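## Task

Place the red earphones inside the small chest's lowest drawer and the black earphones inside its uppermost drawer, then make sure all drawers end up closed and the chest is still standing upright.

## Robot and tools

Robot: two arms, left_arm and right_arm, each with a parallel two-finger gripper and a wrist camera. Base positions in the scene frame: left_arm (+0.001, +0.287, +0.009) m, right_arm (+0.004, -0.322, +0.007) m, both nearly unrotated.

Scene frame: origin at table-top height, halfway between the arms, a little behind the near table edge. +x points out over the table, +z points up, and left_arm sits on the +y side. Arm names do not match left or right in the images. Each gripper's fingers point along its own +z and close along its own y. end_effector_position is the spot between the finger pads, about 1 cm short of the tips. Reported positions and orientations can be a few cm off, more at long reach.

Row format (used by execute_actions and move): 14 numbers, each in [-1, 1], always for both arms. Numbers 1 to 7 are left_arm: dx, dy, dz, rx, ry, rz, opening. Numbers 8 to 14 are right_arm in the same order. dx, dy, dz are an offset along the scene axes, with 1.0 = 0.6 m. rx, ry, rz form one rotation vector, with 1.0 = 180 degrees, turning about the Hand target's position. These six are offsets from that arm's Hand target as it stood when the action or move began. They are not absolute poses. opening is absolute: +1 is fully open (0.094 m) and -1 is closed. To leave an arm still, give it six zeros, but still repeat its current opening, because 0 there commands a half-open gripper.

execute_actions(actions, cameras): actions is a list of actions. Each action is a table of up to 15 rows, one row per 1/30 s step. A table with fewer rows keeps its final row until step 15. Within one action, every row counts from that action's starting Hand target. The next action starts from the new Hand target, so repeating an offset moves the arm further. An empty actions list returns camera images and a full state. cameras: a list of names, ["all"], or [].

move(target, speed, blend, opening_speed, grip_force, blocking, cameras): drives straight-line paths. target is one 14-number row or a list of up to 15 rows. Every row is an offset from the Hand targets at the move's start; rows do not build on the previous row. speed: top path speed in m/s, 0.002 to 2.9, default 0.25. Rotation rate is capped at twice that figure in rad/s. Give one value, or one per target. blend: corner rounding in m, one value or one per target; 0 stops at each target. opening_speed: rate of opening change per second on the -1..1 scale, at least 0.2; use it for slow, gentle closing. grip_force: newtons per finger pad, 10 to 50, one value or one per arm; it stays in effect, and lower values close more slowly. blocking=false returns early while the move carries on. A move lasts at most 10 s. The paths do not avoid obstacles or the other arm. Faster moves lag more, stray more and hit harder. Opening changes at later targets apply once everything is at rest. The "move:" result line gives the outcome: done (within 10 mm and 2 degrees), off_target, moving, held or fault. It also lists limits: paced means the pose was clipped; held means steps were withheld.

wait(seconds): 0 to 3600; lets time pass and returns early if a running move ends. stop(): brakes a running move. zoom_image(camera, region): region is [x0, y0, x1, y1] in pixels, at most 504 by 504, taken from that camera's newest image. finished_scene(scene): ends the scene with number 1 or 2; it cannot be undone.

Cameras, all 672x504: cam_head_left, cam_head_right, cam_high, cam_low, cam_left_wrist, cam_right_wrist. The two head cameras are mounted on a beam behind the arms.

Results: Hand target is the last commanded pose, after clipping, and the next offsets count from it. Also reported: end_effector_position and end_effector_quat_wxyz in the scene frame; grip_measured on the opening scale; grip_effort_nm (motor effort, negative means closing, not pad force); Joint positions, with the last entry per arm being the opening in m; joint torques; joint velocities ("within noise" means still); Tool commands; motor temperatures; and MOTOR HOT or FAULT lines. Step readings appear only after execute_actions.

Motion caveats: commanded orientation is clipped to within 40 degrees of the current one. Friction and weight leave grippers short, low or tilted, so check after each motion. A following execute_actions call re-requests the Hand target. If the gripper is still short, send the remaining gap as an offset. A path passing near an arm's own base can whip the elbow around, so route around the base. An arm that is blocked keeps pushing until commanded back past its gripper.

Gripping: an empty gripper reads up to 2.5 mm wide. A squeezed hard part reads a few mm narrower than its true size. To release, command an opening clearly above grip_measured.

Joint ranges (rad), from base to gripper: waist -2.618 to 3.054, shoulder 0 to 3.142, elbow 0 to 3.142, wrist pitch ±1.571, wrist yaw ±1.571, wrist roll ±2.094.

Avoid:
- Dropping items or letting a part fall far.
- Leaving anything on the floor or off the table, which fails the task.
- Slams, fast impacts and strong pushes on the chest or drawers.
- Touching the fixtures (bar, spacers, plate, low rail).
- Arm-to-arm contact, or closing one gripper on the other's fingers; the clearance check does not protect grippers or wrist cameras.
- Strain on camera cables.
- Long stretched-out holds or pushing toward unreachable poses: motors overheat, with a warning at 75 °C and the arm folding and idling at 90 °C.

Loose objects may occasionally get nudged by something other than the robot.

Each tool is called as name([rows], argument=value, ...), one row to a line, values as JSON.

## Session

execute_actions(actions=[])

Scene clock: 0.00 s.
left_arm: end_effector_position=(+0.3222, +0.2281, +0.2461) grip_measured=+1.000 grip_effort_nm=n/a end_effector_quat_wxyz=(+0.497, +0.147, +0.848, -0.109) | right_arm: end_effector_position=(+0.3770, -0.2573, +0.3590) grip_measured=+1.000 grip_effort_nm=n/a end_effector_quat_wxyz=(+0.628, -0.029, +0.707, +0.323)
Joint positions: left_arm=[-0.021 0.975 0.835 -0.412 0.336 0.147 0.094] | right_arm=[-0.082 1.08 0.863 0.22 -0.616 0.437 0.094]
Joint velocities: within noise
Joint torques (N m): no reading
Motor temperatures (°C): left_arm=[28 32 29 36 24 26 25] | right_arm=[25 33 36 39 25 24 23]
Heat: left arm: 36 °C; right arm: 39 °C.
Hand target: left_arm +0.3222, +0.2284, +0.2474; +0.497, +0.147, +0.848, -0.108 | right_arm +0.3758, -0.2566, +0.3654; +0.633, -0.034, +0.702, +0.324
Tool commands: left_gripper/opening=+1.0 right_gripper/opening=+1.0

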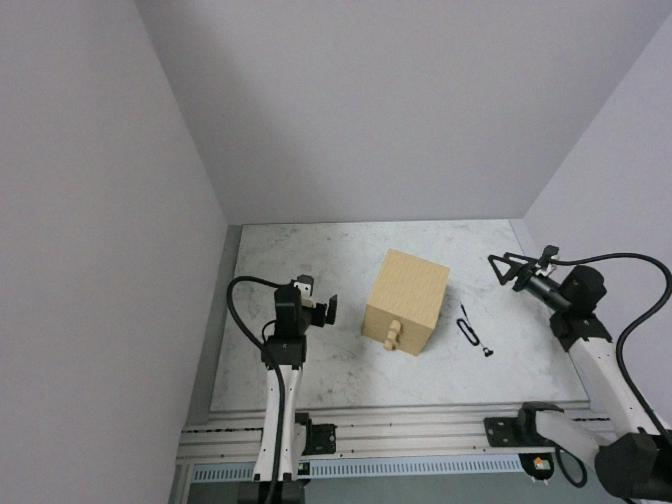

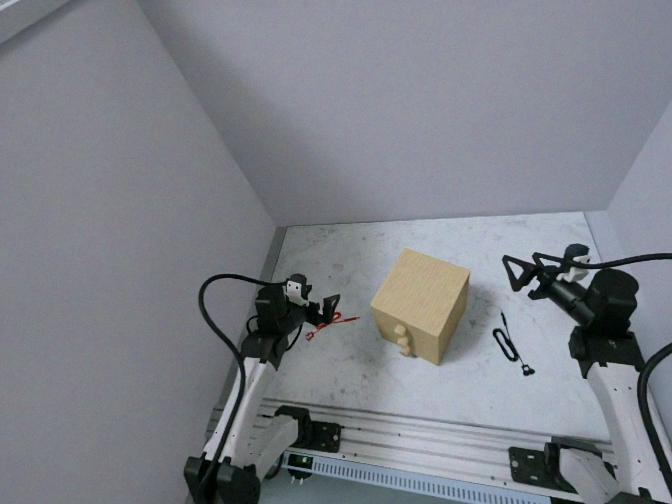

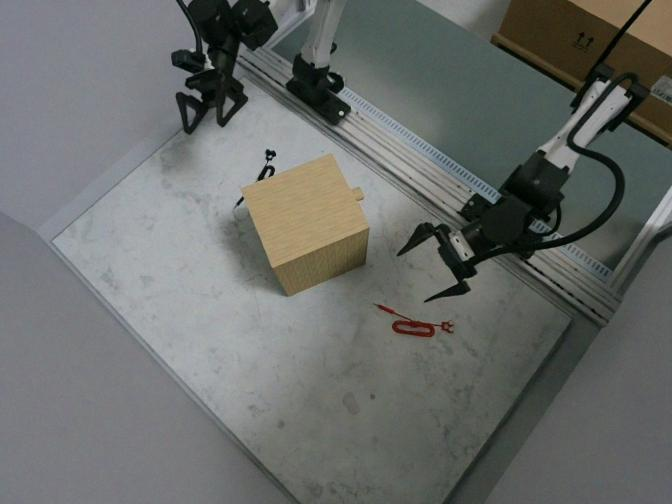

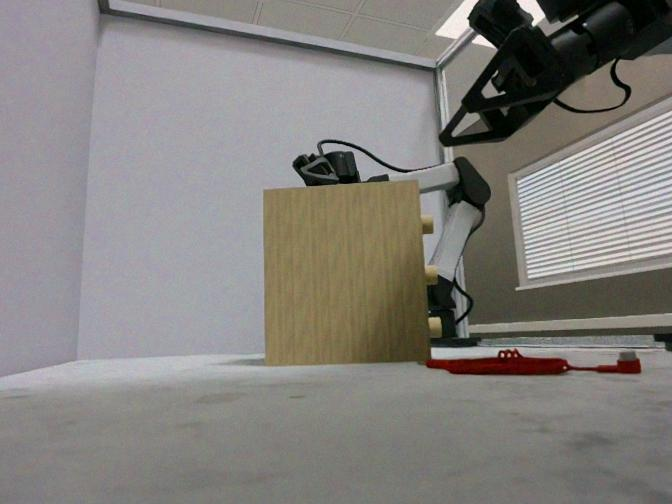

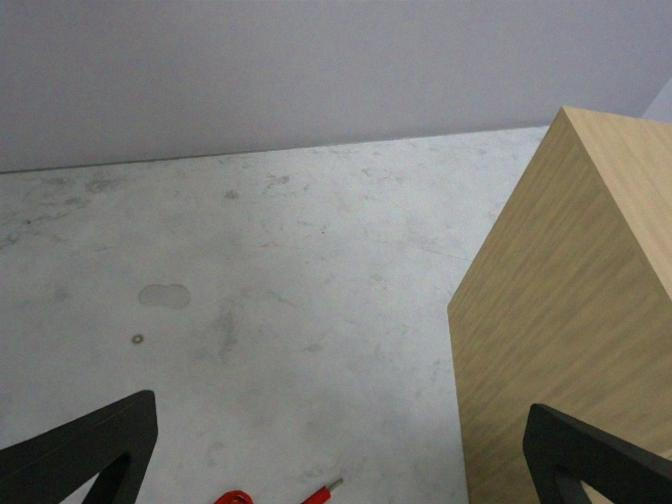

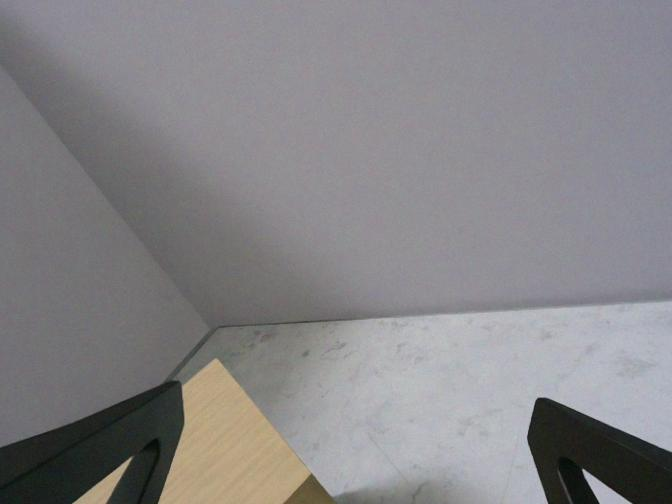

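zoom_image(camera="cam_head_left", region=[340, 230, 520, 370])

zoom_image(camera="cam_head_right", region=[260, 230, 560, 400])

zoom_image(camera="cam_high", region=[200, 130, 500, 350])

zoom_image(camera="cam_low", region=[250, 170, 480, 390])

Scaled by 2.800 from the camera's image (finer frame: 960x720).

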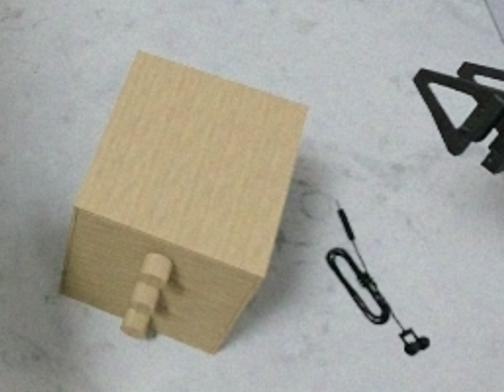

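Scaled by 1.680 from the camera's image (finer frame: 960x720).

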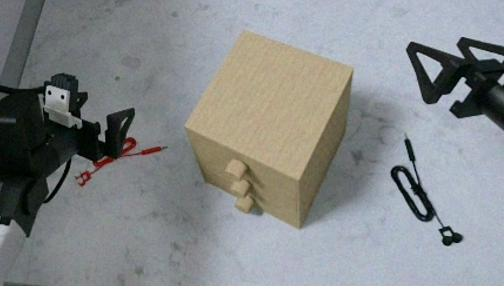

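Scaled by 1.680 from the camera's image (finer frame: 960x720).

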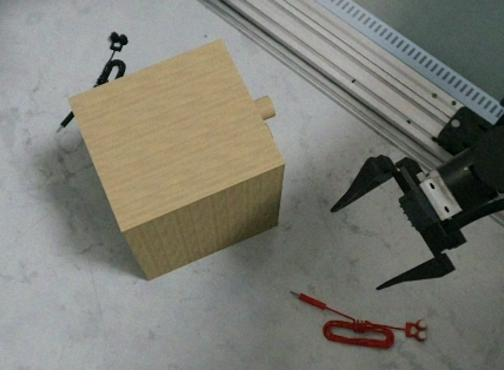

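Scaled by 2.191 from the camera's image (finer frame: 960x720).

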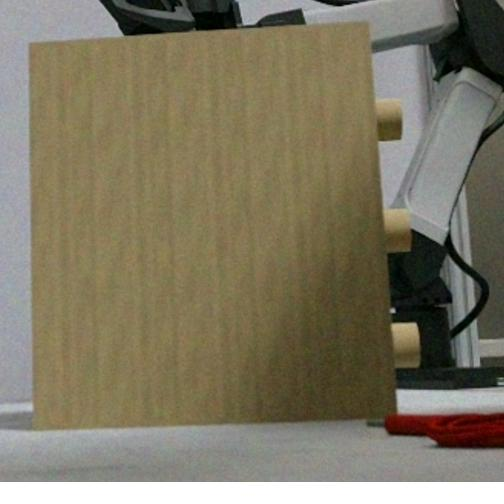

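move(target=[0, 0.06, 0.09, 0.073, 0.3335, 0.0985, 1, -0.1, 0, 0, -0.23, 0.449, -0.024, 1], speed=0.4, cameras=["all"])

Scene clock: 37.00 s.
left_arm: end_effector_position=(+0.3201, +0.2641, +0.2973) grip_measured=+1.000 grip_effort_nm=-0.01 end_effector_quat_wxyz=(+0.182, +0.004, +0.983, -0.017) | right_arm: end_effector_position=(+0.3358, -0.2533, +0.3743) grip_measured=+1.000 grip_effort_nm=0.03 end_effector_quat_wxyz=(+0.323, -0.008, +0.944, +0.067)
Joint positions: left_arm=[-0.078 1.607 1.95 -1.564 0.016 -0.054 0.094] | right_arm=[0.213 1.535 2.114 -1.476 -0.014 0.185 0.094]
Joint torques (N m): left_arm=[-0.5 -5.04 9.36 1.29 -0.21 -0.04] | right_arm=[0.64 -6.93 4.3 0.97 0.12 0.15]
Motor temperatures (°C): left_arm=[28 32 34 44 24 25 25] | right_arm=[25 34 41 43 25 23 23]
Heat: left arm: 44 °C; right arm: 43 °C.
Hand target: left_arm +0.3222, +0.2643, +0.3011; -0.001, +0.000, +1.000, +0.000 | right_arm +0.3157, -0.2566, +0.3654; -0.001, +0.000, +1.000, -0.001
Off the commanded pose: left_arm 0.005 m, 21 deg | right_arm 0.022 m, 39 deg.
joint sent to its limit (left arm) — joint 4 (wrist pitch), lower limit. The joint targets are off in orientation, not in position.
joint sent to its limit (right arm) — joint 4 (wrist pitch), lower limit. The joint targets are off in orientation, not in position.
move: off_target (left_arm, right_arm)

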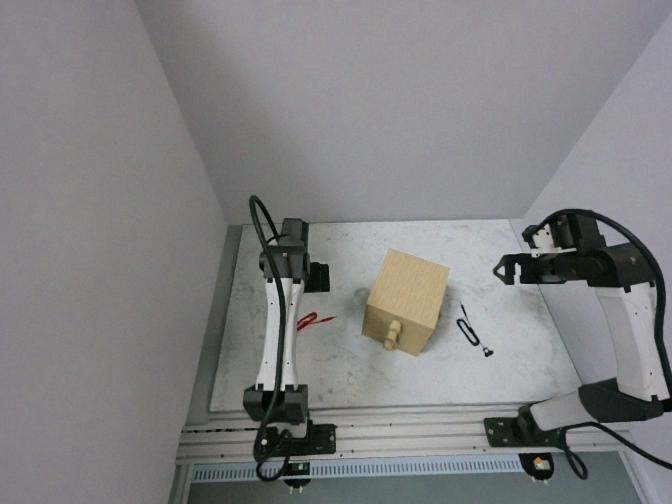

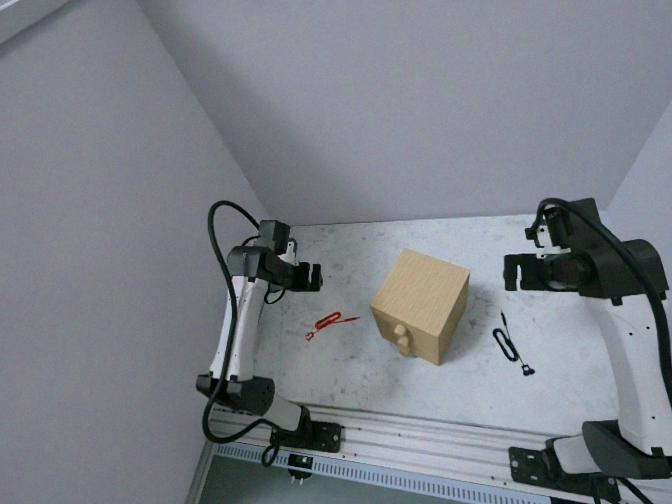

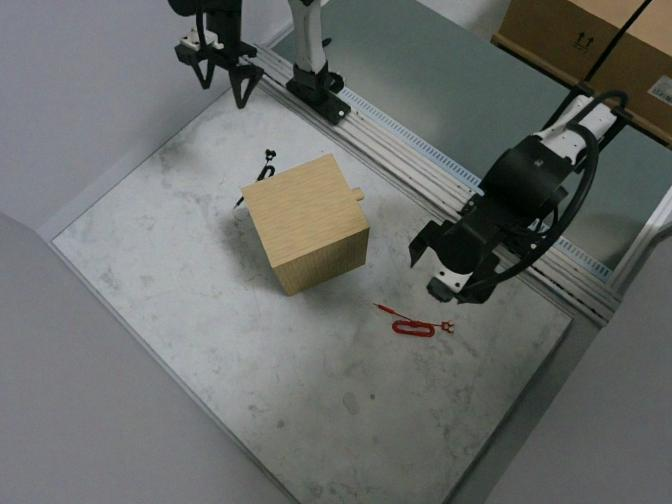

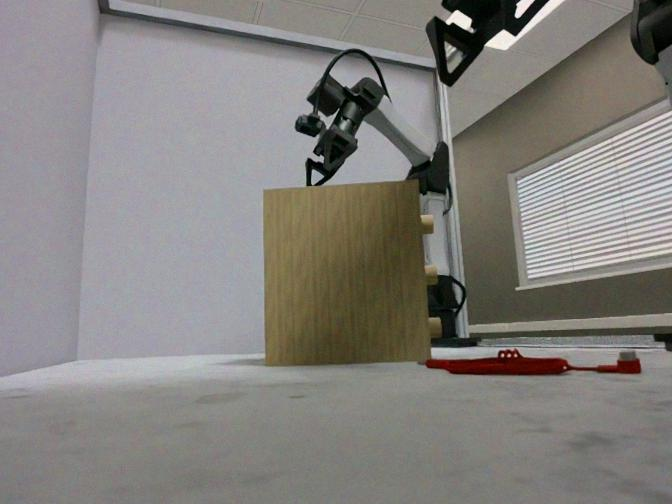

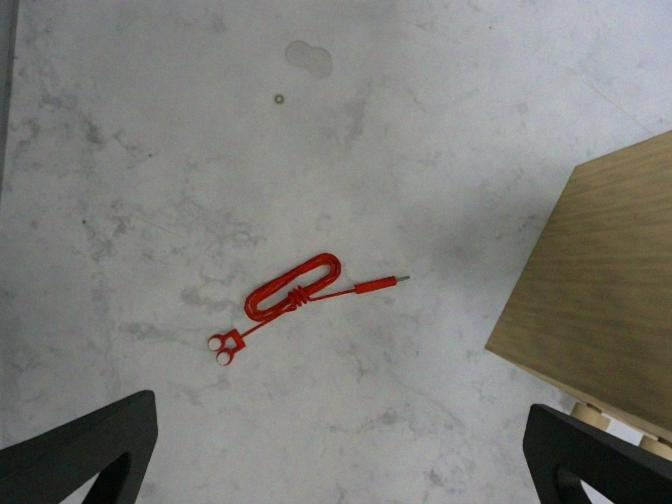

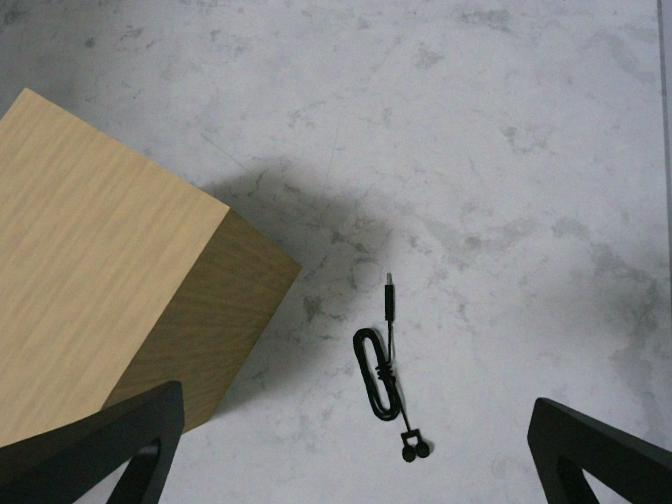

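move(target=[0.0, 0, -0.22, 0, 0, 0, 1, 0, 0.03, -0.3, 0, 0, 0, 1], speed=0.4, cameras=["all"])

Scene clock: 53.90 s.
left_arm: end_effector_position=(+0.3196, +0.2647, +0.1805) grip_measured=+1.000 grip_effort_nm=-0.01 end_effector_quat_wxyz=(+0.011, +0.003, +1.000, -0.007) | right_arm: end_effector_position=(+0.3344, -0.2366, +0.1944) grip_measured=+1.000 grip_effort_nm=0.03 end_effector_quat_wxyz=(+0.047, -0.009, +0.999, +0.009)
Joint positions: left_arm=[-0.078 1.771 1.699 -1.493 0.015 -0.054 0.094] | right_arm=[0.272 1.769 1.78 -1.484 0.003 0.236 0.094]
Joint torques (N m): left_arm=[-0.68 -5.74 6.27 0.71 -0.2 -0.04] | right_arm=[0.58 -7.47 4.85 -0.19 0.02 0.2]
Heat: left arm: 40 °C; right arm: 41 °C.
Hand target: left_arm +0.3223, +0.2642, +0.1692; -0.001, +0.000, +1.000, +0.000 | right_arm +0.3157, -0.2387, +0.1854; -0.001, +0.000, +1.000, -0.001
Off the commanded pose: left_arm 0.012 m, 2 deg | right_arm 0.021 m, 6 deg.
joint sent to its limit (right arm) — joint 4 (wrist pitch), lower limit. The joint targets still meet the commanded pose.
move: off_target (left_arm, right_arm)

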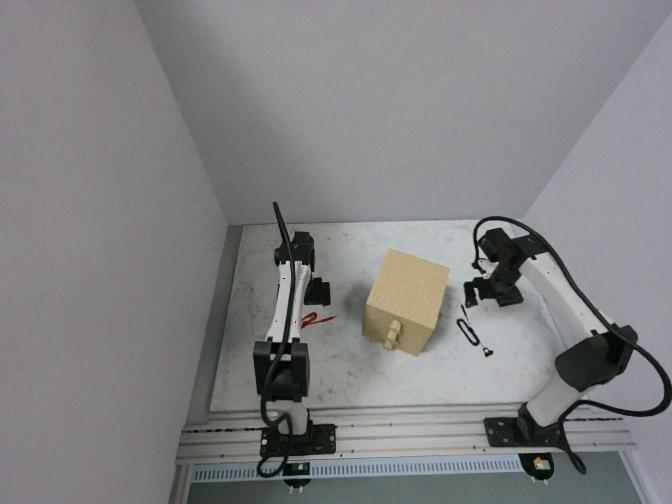

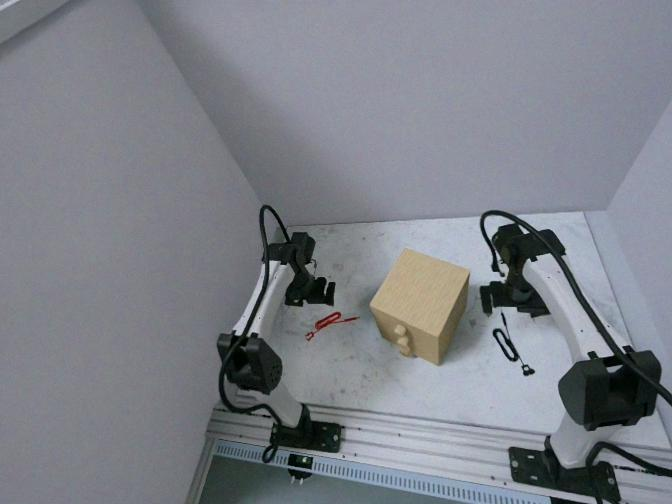

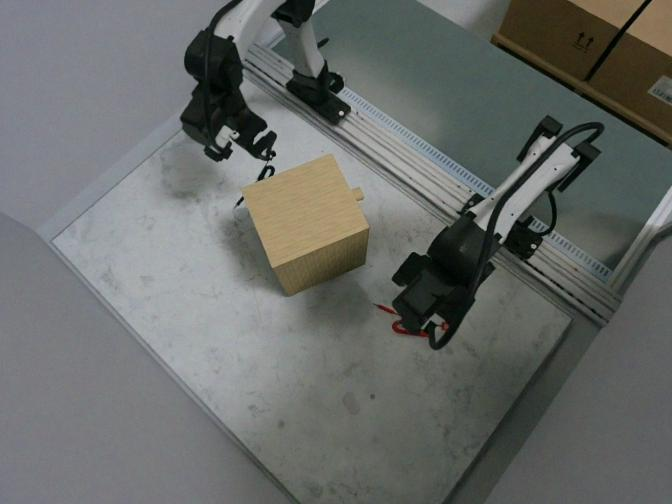

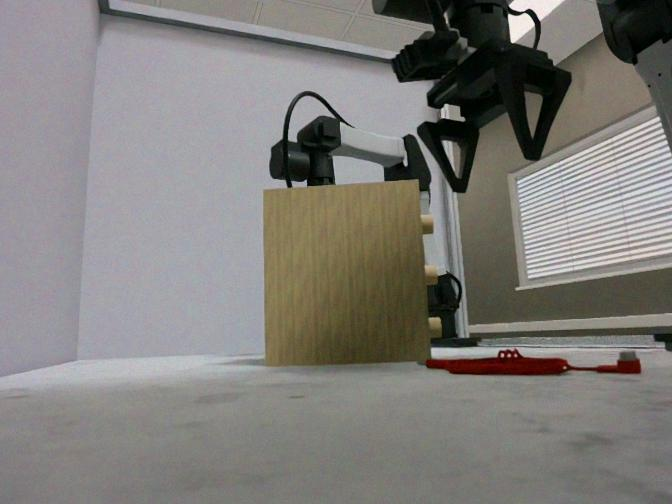

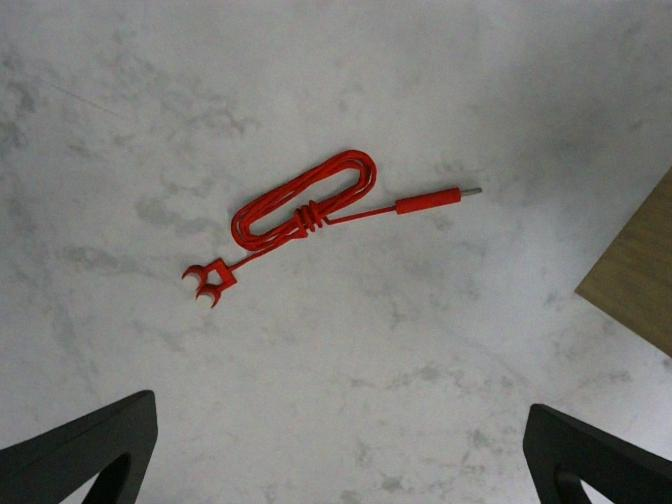

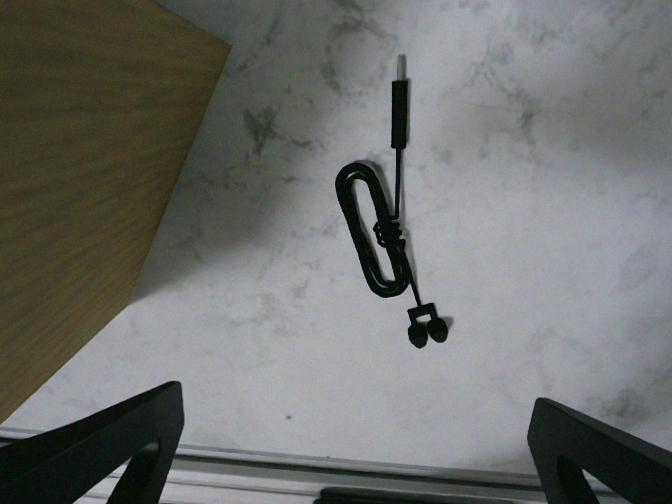

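move(target=[-0.3, -0.2, 0.05, -0.0945, -0.3525, -0.148, 1, 0.032, -0.039, -0.142, 0, 0, 0.09, 1], speed=0.35, cameras=["all"])

Scene clock: 118.60 s.
left_arm: end_effector_position=(+0.1413, +0.1428, +0.2067) grip_measured=+1.000 grip_effort_nm=-0.01 end_effector_quat_wxyz=(+0.521, +0.218, +0.811, -0.152) | right_arm: end_effector_position=(+0.3396, -0.2594, +0.1095) grip_measured=+1.000 grip_effort_nm=0.04 end_effector_quat_wxyz=(+0.017, -0.139, +0.990, -0.002)
Joint positions: left_arm=[-1.432 0.36 0.555 -0.817 -0.759 -0.491 0.094] | right_arm=[0.204 1.802 1.485 -1.217 0.003 -0.093 0.094]
Joint torques (N m): left_arm=[-0.68 3.19 6.94 2.18 -0.57 -0.08] | right_arm=[-0.5 -7.75 4.42 0.41 -0.01 -0.14]
Motor temperatures (°C): left_arm=[27 34 34 36 24 25 25] | right_arm=[25 40 40 37 25 23 23]
Heat: left arm: 36 °C; right arm: 40 °C.
Hand target: left_arm +0.1423, +0.1442, +0.1992; +0.519, +0.218, +0.815, -0.139 | right_arm +0.3350, -0.2620, +0.1003; +0.000, -0.141, +0.990, -0.001
Off the commanded pose: left_arm 0.008 m, 2 deg | right_arm 0.011 m, 2 deg.
move: off_target (right_arm)

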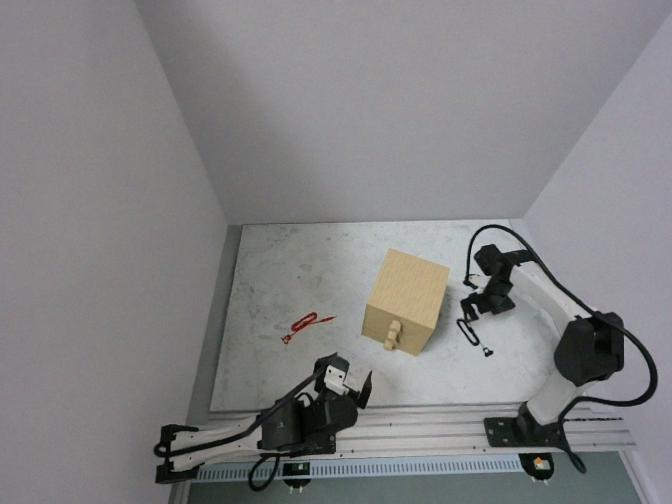

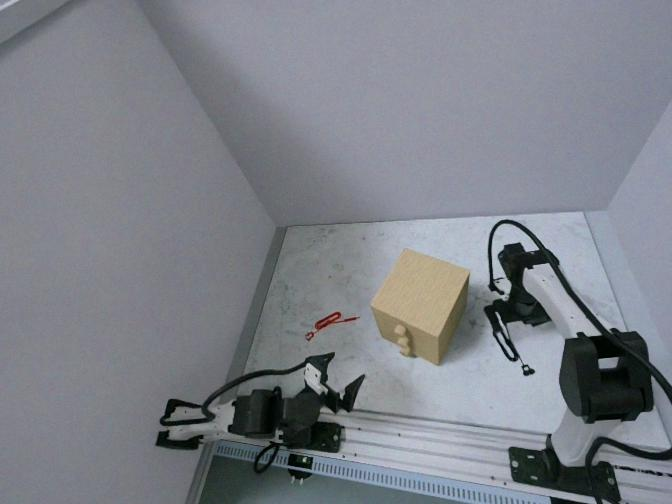

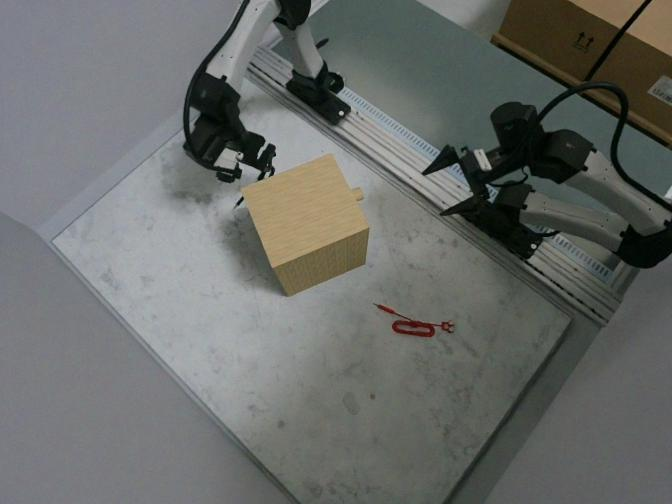

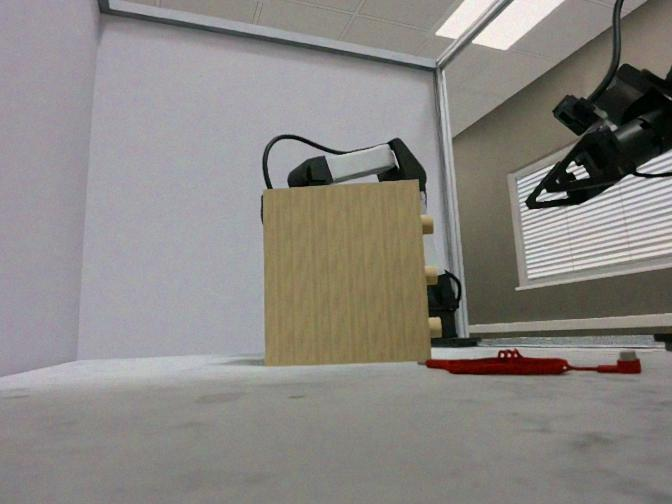

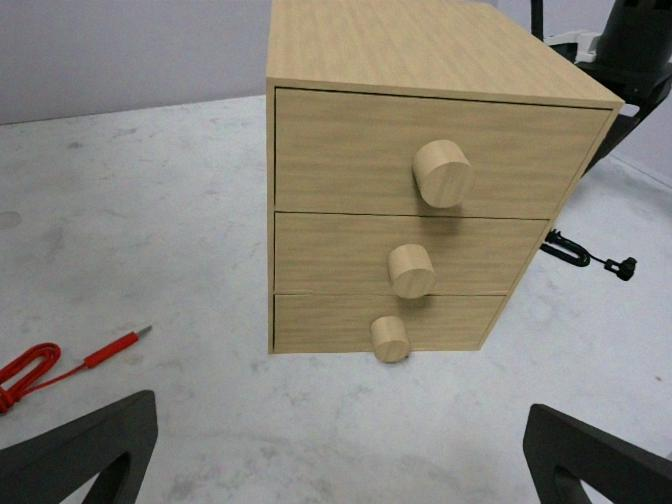

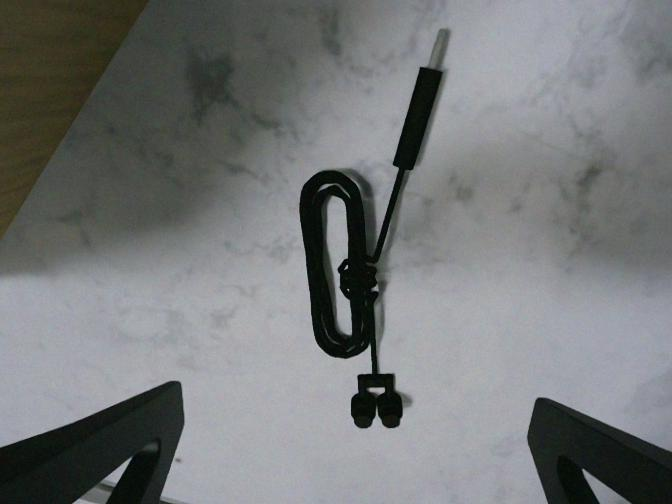

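move(target=[0.056, -0.122, -0.207, 0, 0, 0, 0.3, 0, 0, -0.134, 0, 0, 0, 0.6], speed=0.2, cameras=["cam_left_wrist","cam_right_wrist","cam_head_left","cam_high"])

Scene clock: 155.47 s.
left_arm: end_effector_position=(+0.1751, +0.0667, +0.0816) grip_measured=+0.302 grip_effort_nm=-0.12 end_effector_quat_wxyz=(+0.520, +0.212, +0.814, -0.148) | right_arm: end_effector_position=(+0.3413, -0.2593, +0.0287) grip_measured=+0.602 grip_effort_nm=-0.07 end_effector_quat_wxyz=(+0.016, -0.139, +0.990, -0.002)
Joint positions: left_arm=[-1.308 1.029 0.13 0.323 -0.666 -0.415 0.061] | right_arm=[0.204 1.881 1.256 -0.912 0.003 -0.093 0.075]
Joint torques (N m): left_arm=[0.65 -0.54 6.11 2.59 -0.31 0.29] | right_arm=[-0.42 -7.99 4.16 0.42 0 -0.13]
Motor temperatures (°C): left_arm=[27 32 35 41 24 24 25] | right_arm=[25 41 38 36 25 23 23]
Heat: left arm: 41 °C; right arm: 41 °C.
Hand target: left_arm +0.1759, +0.0711, +0.0749; +0.519, +0.218, +0.815, -0.138 | right_arm +0.3349, -0.2620, +0.0198; -0.001, -0.141, +0.990, -0.001
Off the commanded pose: left_arm 0.008 m, 1 deg | right_arm 0.011 m, 2 deg.
move: off_target (right_arm)
Images, in order (width x height): cam_head_left 672x504, cam_high 672x504, cam_left_wrist 672x504, cam_right_wrist 672x504.

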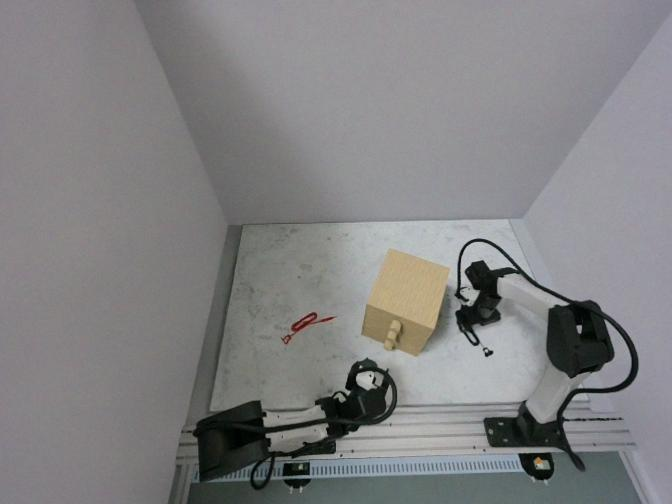

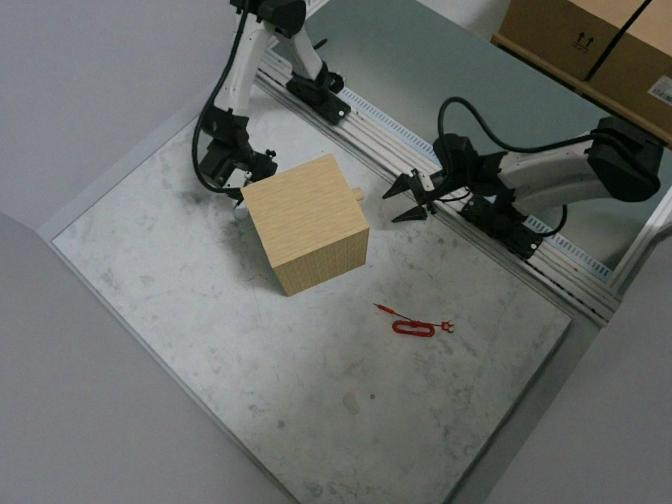

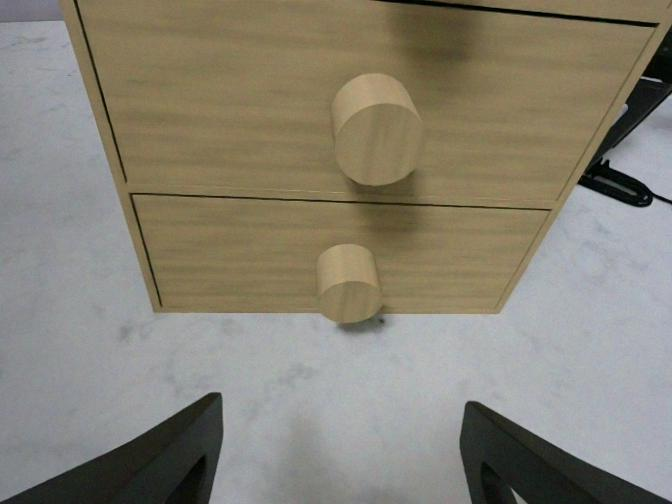

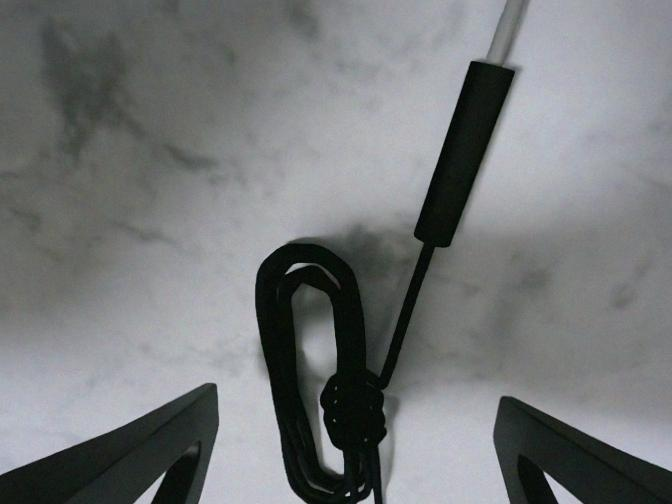

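move([
  [0.06, -0.04, -0.073, 0, 0, 0, 0.3, 0, 0, -0.026, 0, 0, 0, 0.6],
  [0.117, -0.078, -0.073, 0, 0, 0, 0.3, 0, 0, -0.026, 0, 0, 0, -1],
], speed=0.12, opening_speed=1.0, cameras=["cam_left_wrist","cam_right_wrist"])

Scene clock: 180.60 s.
left_arm: end_effector_position=(+0.2411, +0.0299, +0.0290) grip_measured=+0.302 grip_effort_nm=-0.12 end_effector_quat_wxyz=(+0.514, +0.216, +0.819, -0.135) | right_arm: end_effector_position=(+0.3438, -0.2601, +0.0156) grip_measured=-0.877 grip_effort_nm=-0.98 end_effector_quat_wxyz=(+0.020, -0.138, +0.990, -0.003)
Joint positions: left_arm=[-1.057 1.761 0.249 0.988 -0.459 -0.262 0.061] | right_arm=[0.202 1.902 1.228 -0.855 0.005 -0.093 0.006]
Joint torques (N m): left_arm=[0.72 -3.69 6.42 2.74 -0.14 0.29] | right_arm=[-0.27 -7.77 3.7 0.45 -0.03 -0.13]
Heat: left arm: 43 °C; right arm: 42 °C.
Hand target: left_arm +0.2461, +0.0243, +0.0311; +0.519, +0.218, +0.815, -0.138 | right_arm +0.3349, -0.2620, +0.0043; -0.001, -0.141, +0.990, -0.001
Off the commanded pose: left_arm 0.008 m, 1 deg | right_arm 0.015 m, 2 deg.
move: off_target (right_arm); target 2's new opening was sent with right_arm's hand 0.013 m and 1 deg from that target

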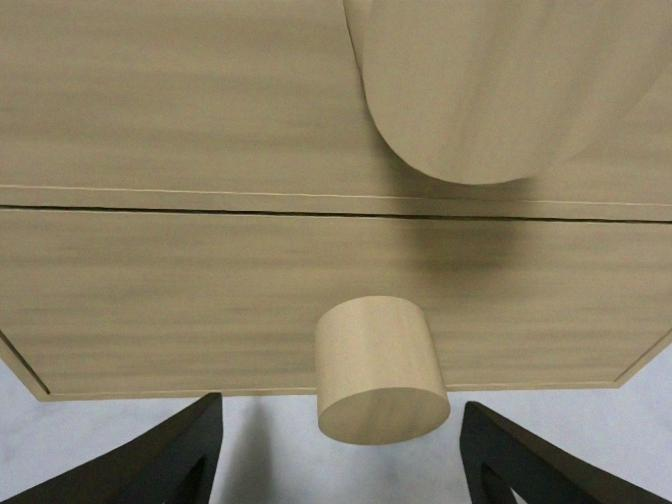

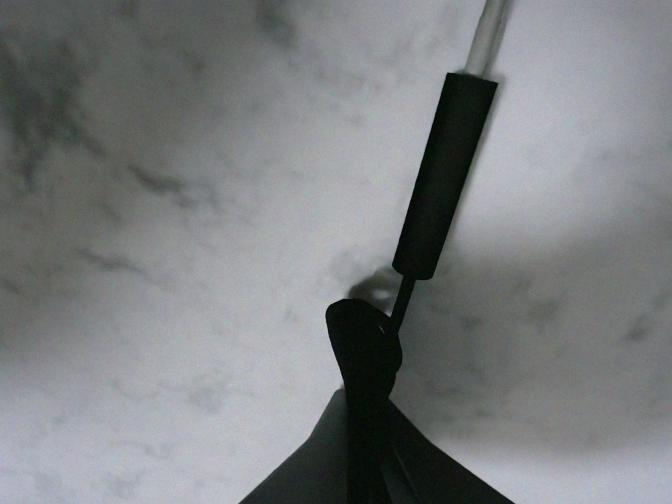

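move([
  [0, -0.017, 0.006, 0, 0, 0, 0.3, 0, 0, 0, 0, 0, 0, -1],
  [0, -0.017, 0.006, 0, 0, 0, -0.6, 0, 0, 0.15, 0, 0, 0, -1],
], speed=0.12, opening_speed=1.0, cameras=["cam_left_wrist","cam_right_wrist"])

Scene clock: 195.90 s.
left_arm: end_effector_position=(+0.2447, +0.0193, +0.0350) grip_measured=-0.417 grip_effort_nm=-1.04 end_effector_quat_wxyz=(+0.518, +0.216, +0.816, -0.140) | right_arm: end_effector_position=(+0.3354, -0.2614, +0.0818) grip_measured=-0.877 grip_effort_nm=-0.99 end_effector_quat_wxyz=(-0.004, -0.138, +0.990, -0.004)
Joint positions: left_arm=[-1.065 1.761 0.287 0.964 -0.463 -0.262 0.027] | right_arm=[0.202 1.838 1.42 -1.159 0.005 -0.093 0.006]
Joint torques (N m): left_arm=[-0.57 -4.38 6.71 2.45 -0.31 0.15] | right_arm=[-0.29 -10.61 7.69 -0.07 -0.02 -0.14]
Motor temperatures (°C): left_arm=[27 31 35 46 24 24 25] | right_arm=[25 42 38 35 25 23 24]
Heat: left arm: 46 °C; right arm: 42 °C.
Hand target: left_arm +0.2461, +0.0141, +0.0348; +0.519, +0.218, +0.815, -0.139 | right_arm +0.3350, -0.2620, +0.0943; +0.000, -0.141, +0.990, -0.001
Off the commanded pose: left_arm 0.005 m, 0 deg | right_arm 0.012 m, 1 deg.
move: off_target (right_arm)

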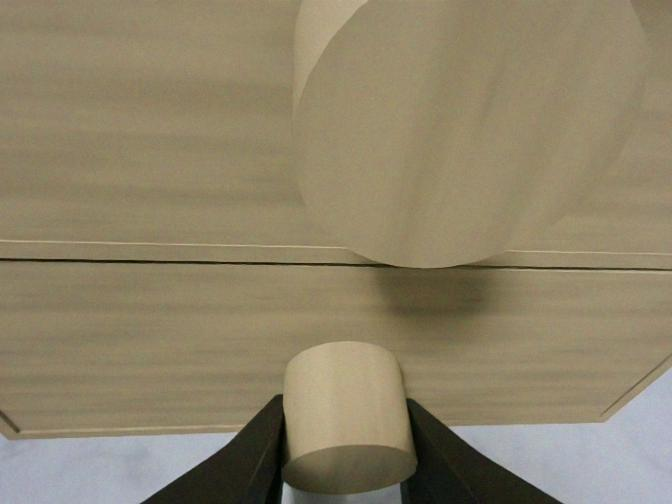

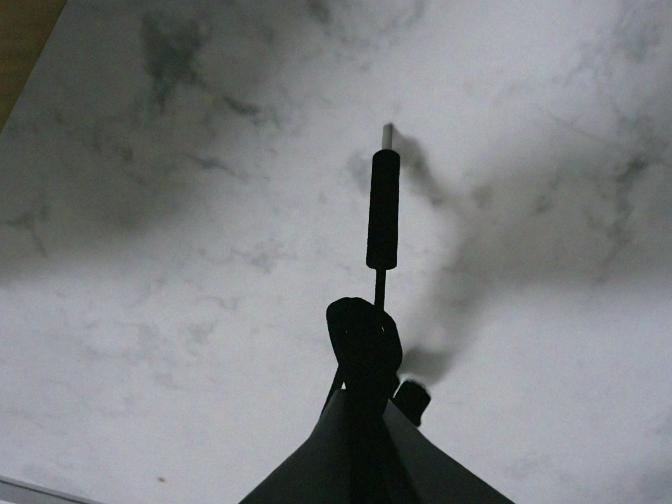

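move(target=[-0.15, 0.09, 0, 0, 0, 0, -0.6, 0, 0, 0.1, 0, 0, 0, -1], speed=0.12, cameras=["cam_left_wrist","cam_head_left","cam_head_right"])

Scene clock: 208.37 s.
left_arm: end_effector_position=(+0.1552, +0.0639, +0.0339) grip_measured=-0.417 grip_effort_nm=-1.04 end_effector_quat_wxyz=(+0.515, +0.224, +0.814, -0.146) | right_arm: end_effector_position=(+0.3381, -0.2608, +0.1401) grip_measured=-0.877 grip_effort_nm=-0.99 end_effector_quat_wxyz=(-0.006, -0.138, +0.990, -0.004)
Joint positions: left_arm=[-1.438 1.423 0.031 0.743 -0.756 -0.5 0.027] | right_arm=[0.202 1.838 1.652 -1.395 0.005 -0.093 0.006]
Joint torques (N m): left_arm=[-0.53 -3.84 5 2.01 -0.65 -0.01] | right_arm=[-0.32 -10.99 7.76 -0.08 -0.03 -0.14]
Heat: left arm: 46 °C; right arm: 46 °C.
Hand target: left_arm +0.1561, +0.0681, +0.0348; +0.519, +0.218, +0.815, -0.139 | right_arm +0.3350, -0.2620, +0.1542; -0.001, -0.141, +0.990, -0.001
Off the commanded pose: left_arm 0.004 m, 1 deg | right_arm 0.015 m, 1 deg.
move: off_target (right_arm)
Images, in order (width x height): cam_head_left 672x504, cam_head_right 672x504, cam_left_wrist 672x504.

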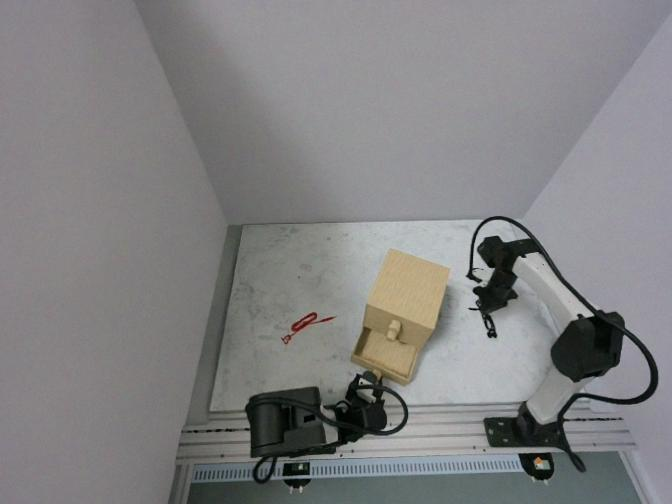

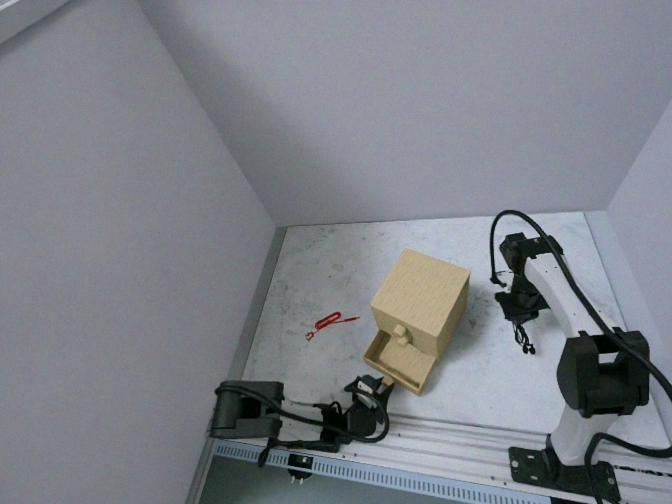

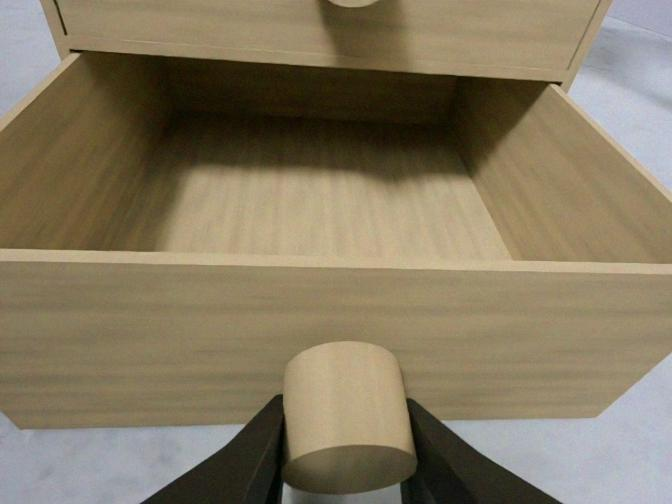

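move([
  [0, 0, 0, 0, 0, 0, 0.2, 0, 0, 0.1, 0, 0, 0, -1],
  [-0.05, 0.03, 0.0, 0, 0, 0, 0.2, 0, 0, 0.15, 0, 0, 0, -1],
  [-0.02, 0.1, 0.2, 0, 0, 0, 0.2, 0, 0, 0.2, 0, 0, 0, -1],
  [0.282, 0.36, 0.12, 0.0993, 0.0995, -0.1643, 0.6, 0, 0, 0.2, 0, 0, 0, -1],
], speed=0.3, blend=[0, 0.02, 0.03, 0], cameras=["cam_left_wrist","cam_right_wrist","cam_head_right"])

Scene clock: 227.53 s.
left_arm: end_effector_position=(+0.3180, +0.2834, +0.1042) grip_measured=+0.597 grip_effort_nm=0.11 end_effector_quat_wxyz=(+0.290, +0.462, +0.821, -0.171) | right_arm: end_effector_position=(+0.3517, -0.2579, +0.2632) grip_measured=-0.877 grip_effort_nm=-0.99 end_effector_quat_wxyz=(+0.161, -0.136, +0.978, +0.003)
Joint positions: left_arm=[0.316 1.615 1.059 -0.878 0.666 1.306 0.075] | right_arm=[0.202 1.682 1.92 -1.483 0.005 -0.094 0.006]
Joint torques (N m): left_arm=[-0.08 -4.62 10.04 0.76 0.51 0.34] | right_arm=[-0.43 -9.51 7.72 0.35 -0.03 -0.13]
Motor temperatures (°C): left_arm=[27 32 35 44 25 24 26] | right_arm=[25 48 42 34 25 23 25]
Heat: left arm: 44 °C; right arm: 48 °C.
Hand target: left_arm +0.3253, +0.2840, +0.1069; +0.296, +0.470, +0.814, -0.171 | right_arm +0.3350, -0.2620, +0.2742; -0.001, -0.141, +0.990, -0.001
Off the commanded pose: left_arm 0.008 m, 1 deg | right_arm 0.020 m, 19 deg.
joint sent to its limit (right arm) — joint 4 (wrist pitch), lower limit. The joint targets are off in orientation, not in position.
move: off_target (right_arm); limits=paced
Images, in order (width x height): cam_head_right 672x504, cam_left_wrist 672x504, cam_right_wrist 672x504.

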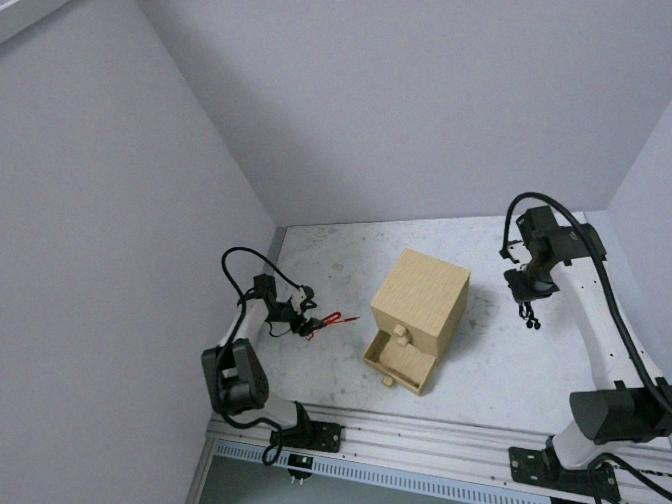

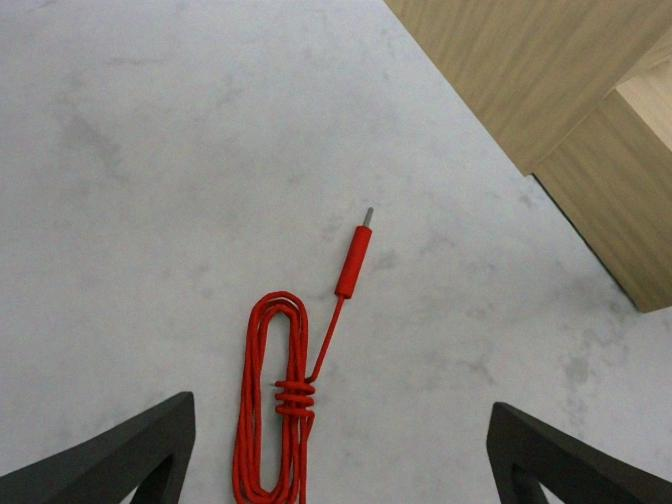

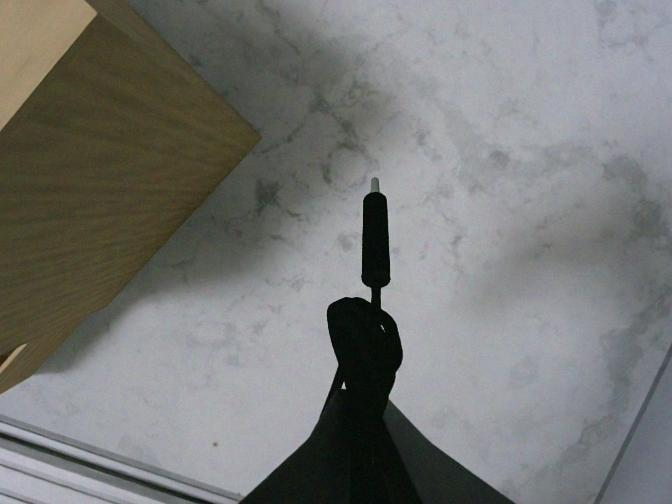

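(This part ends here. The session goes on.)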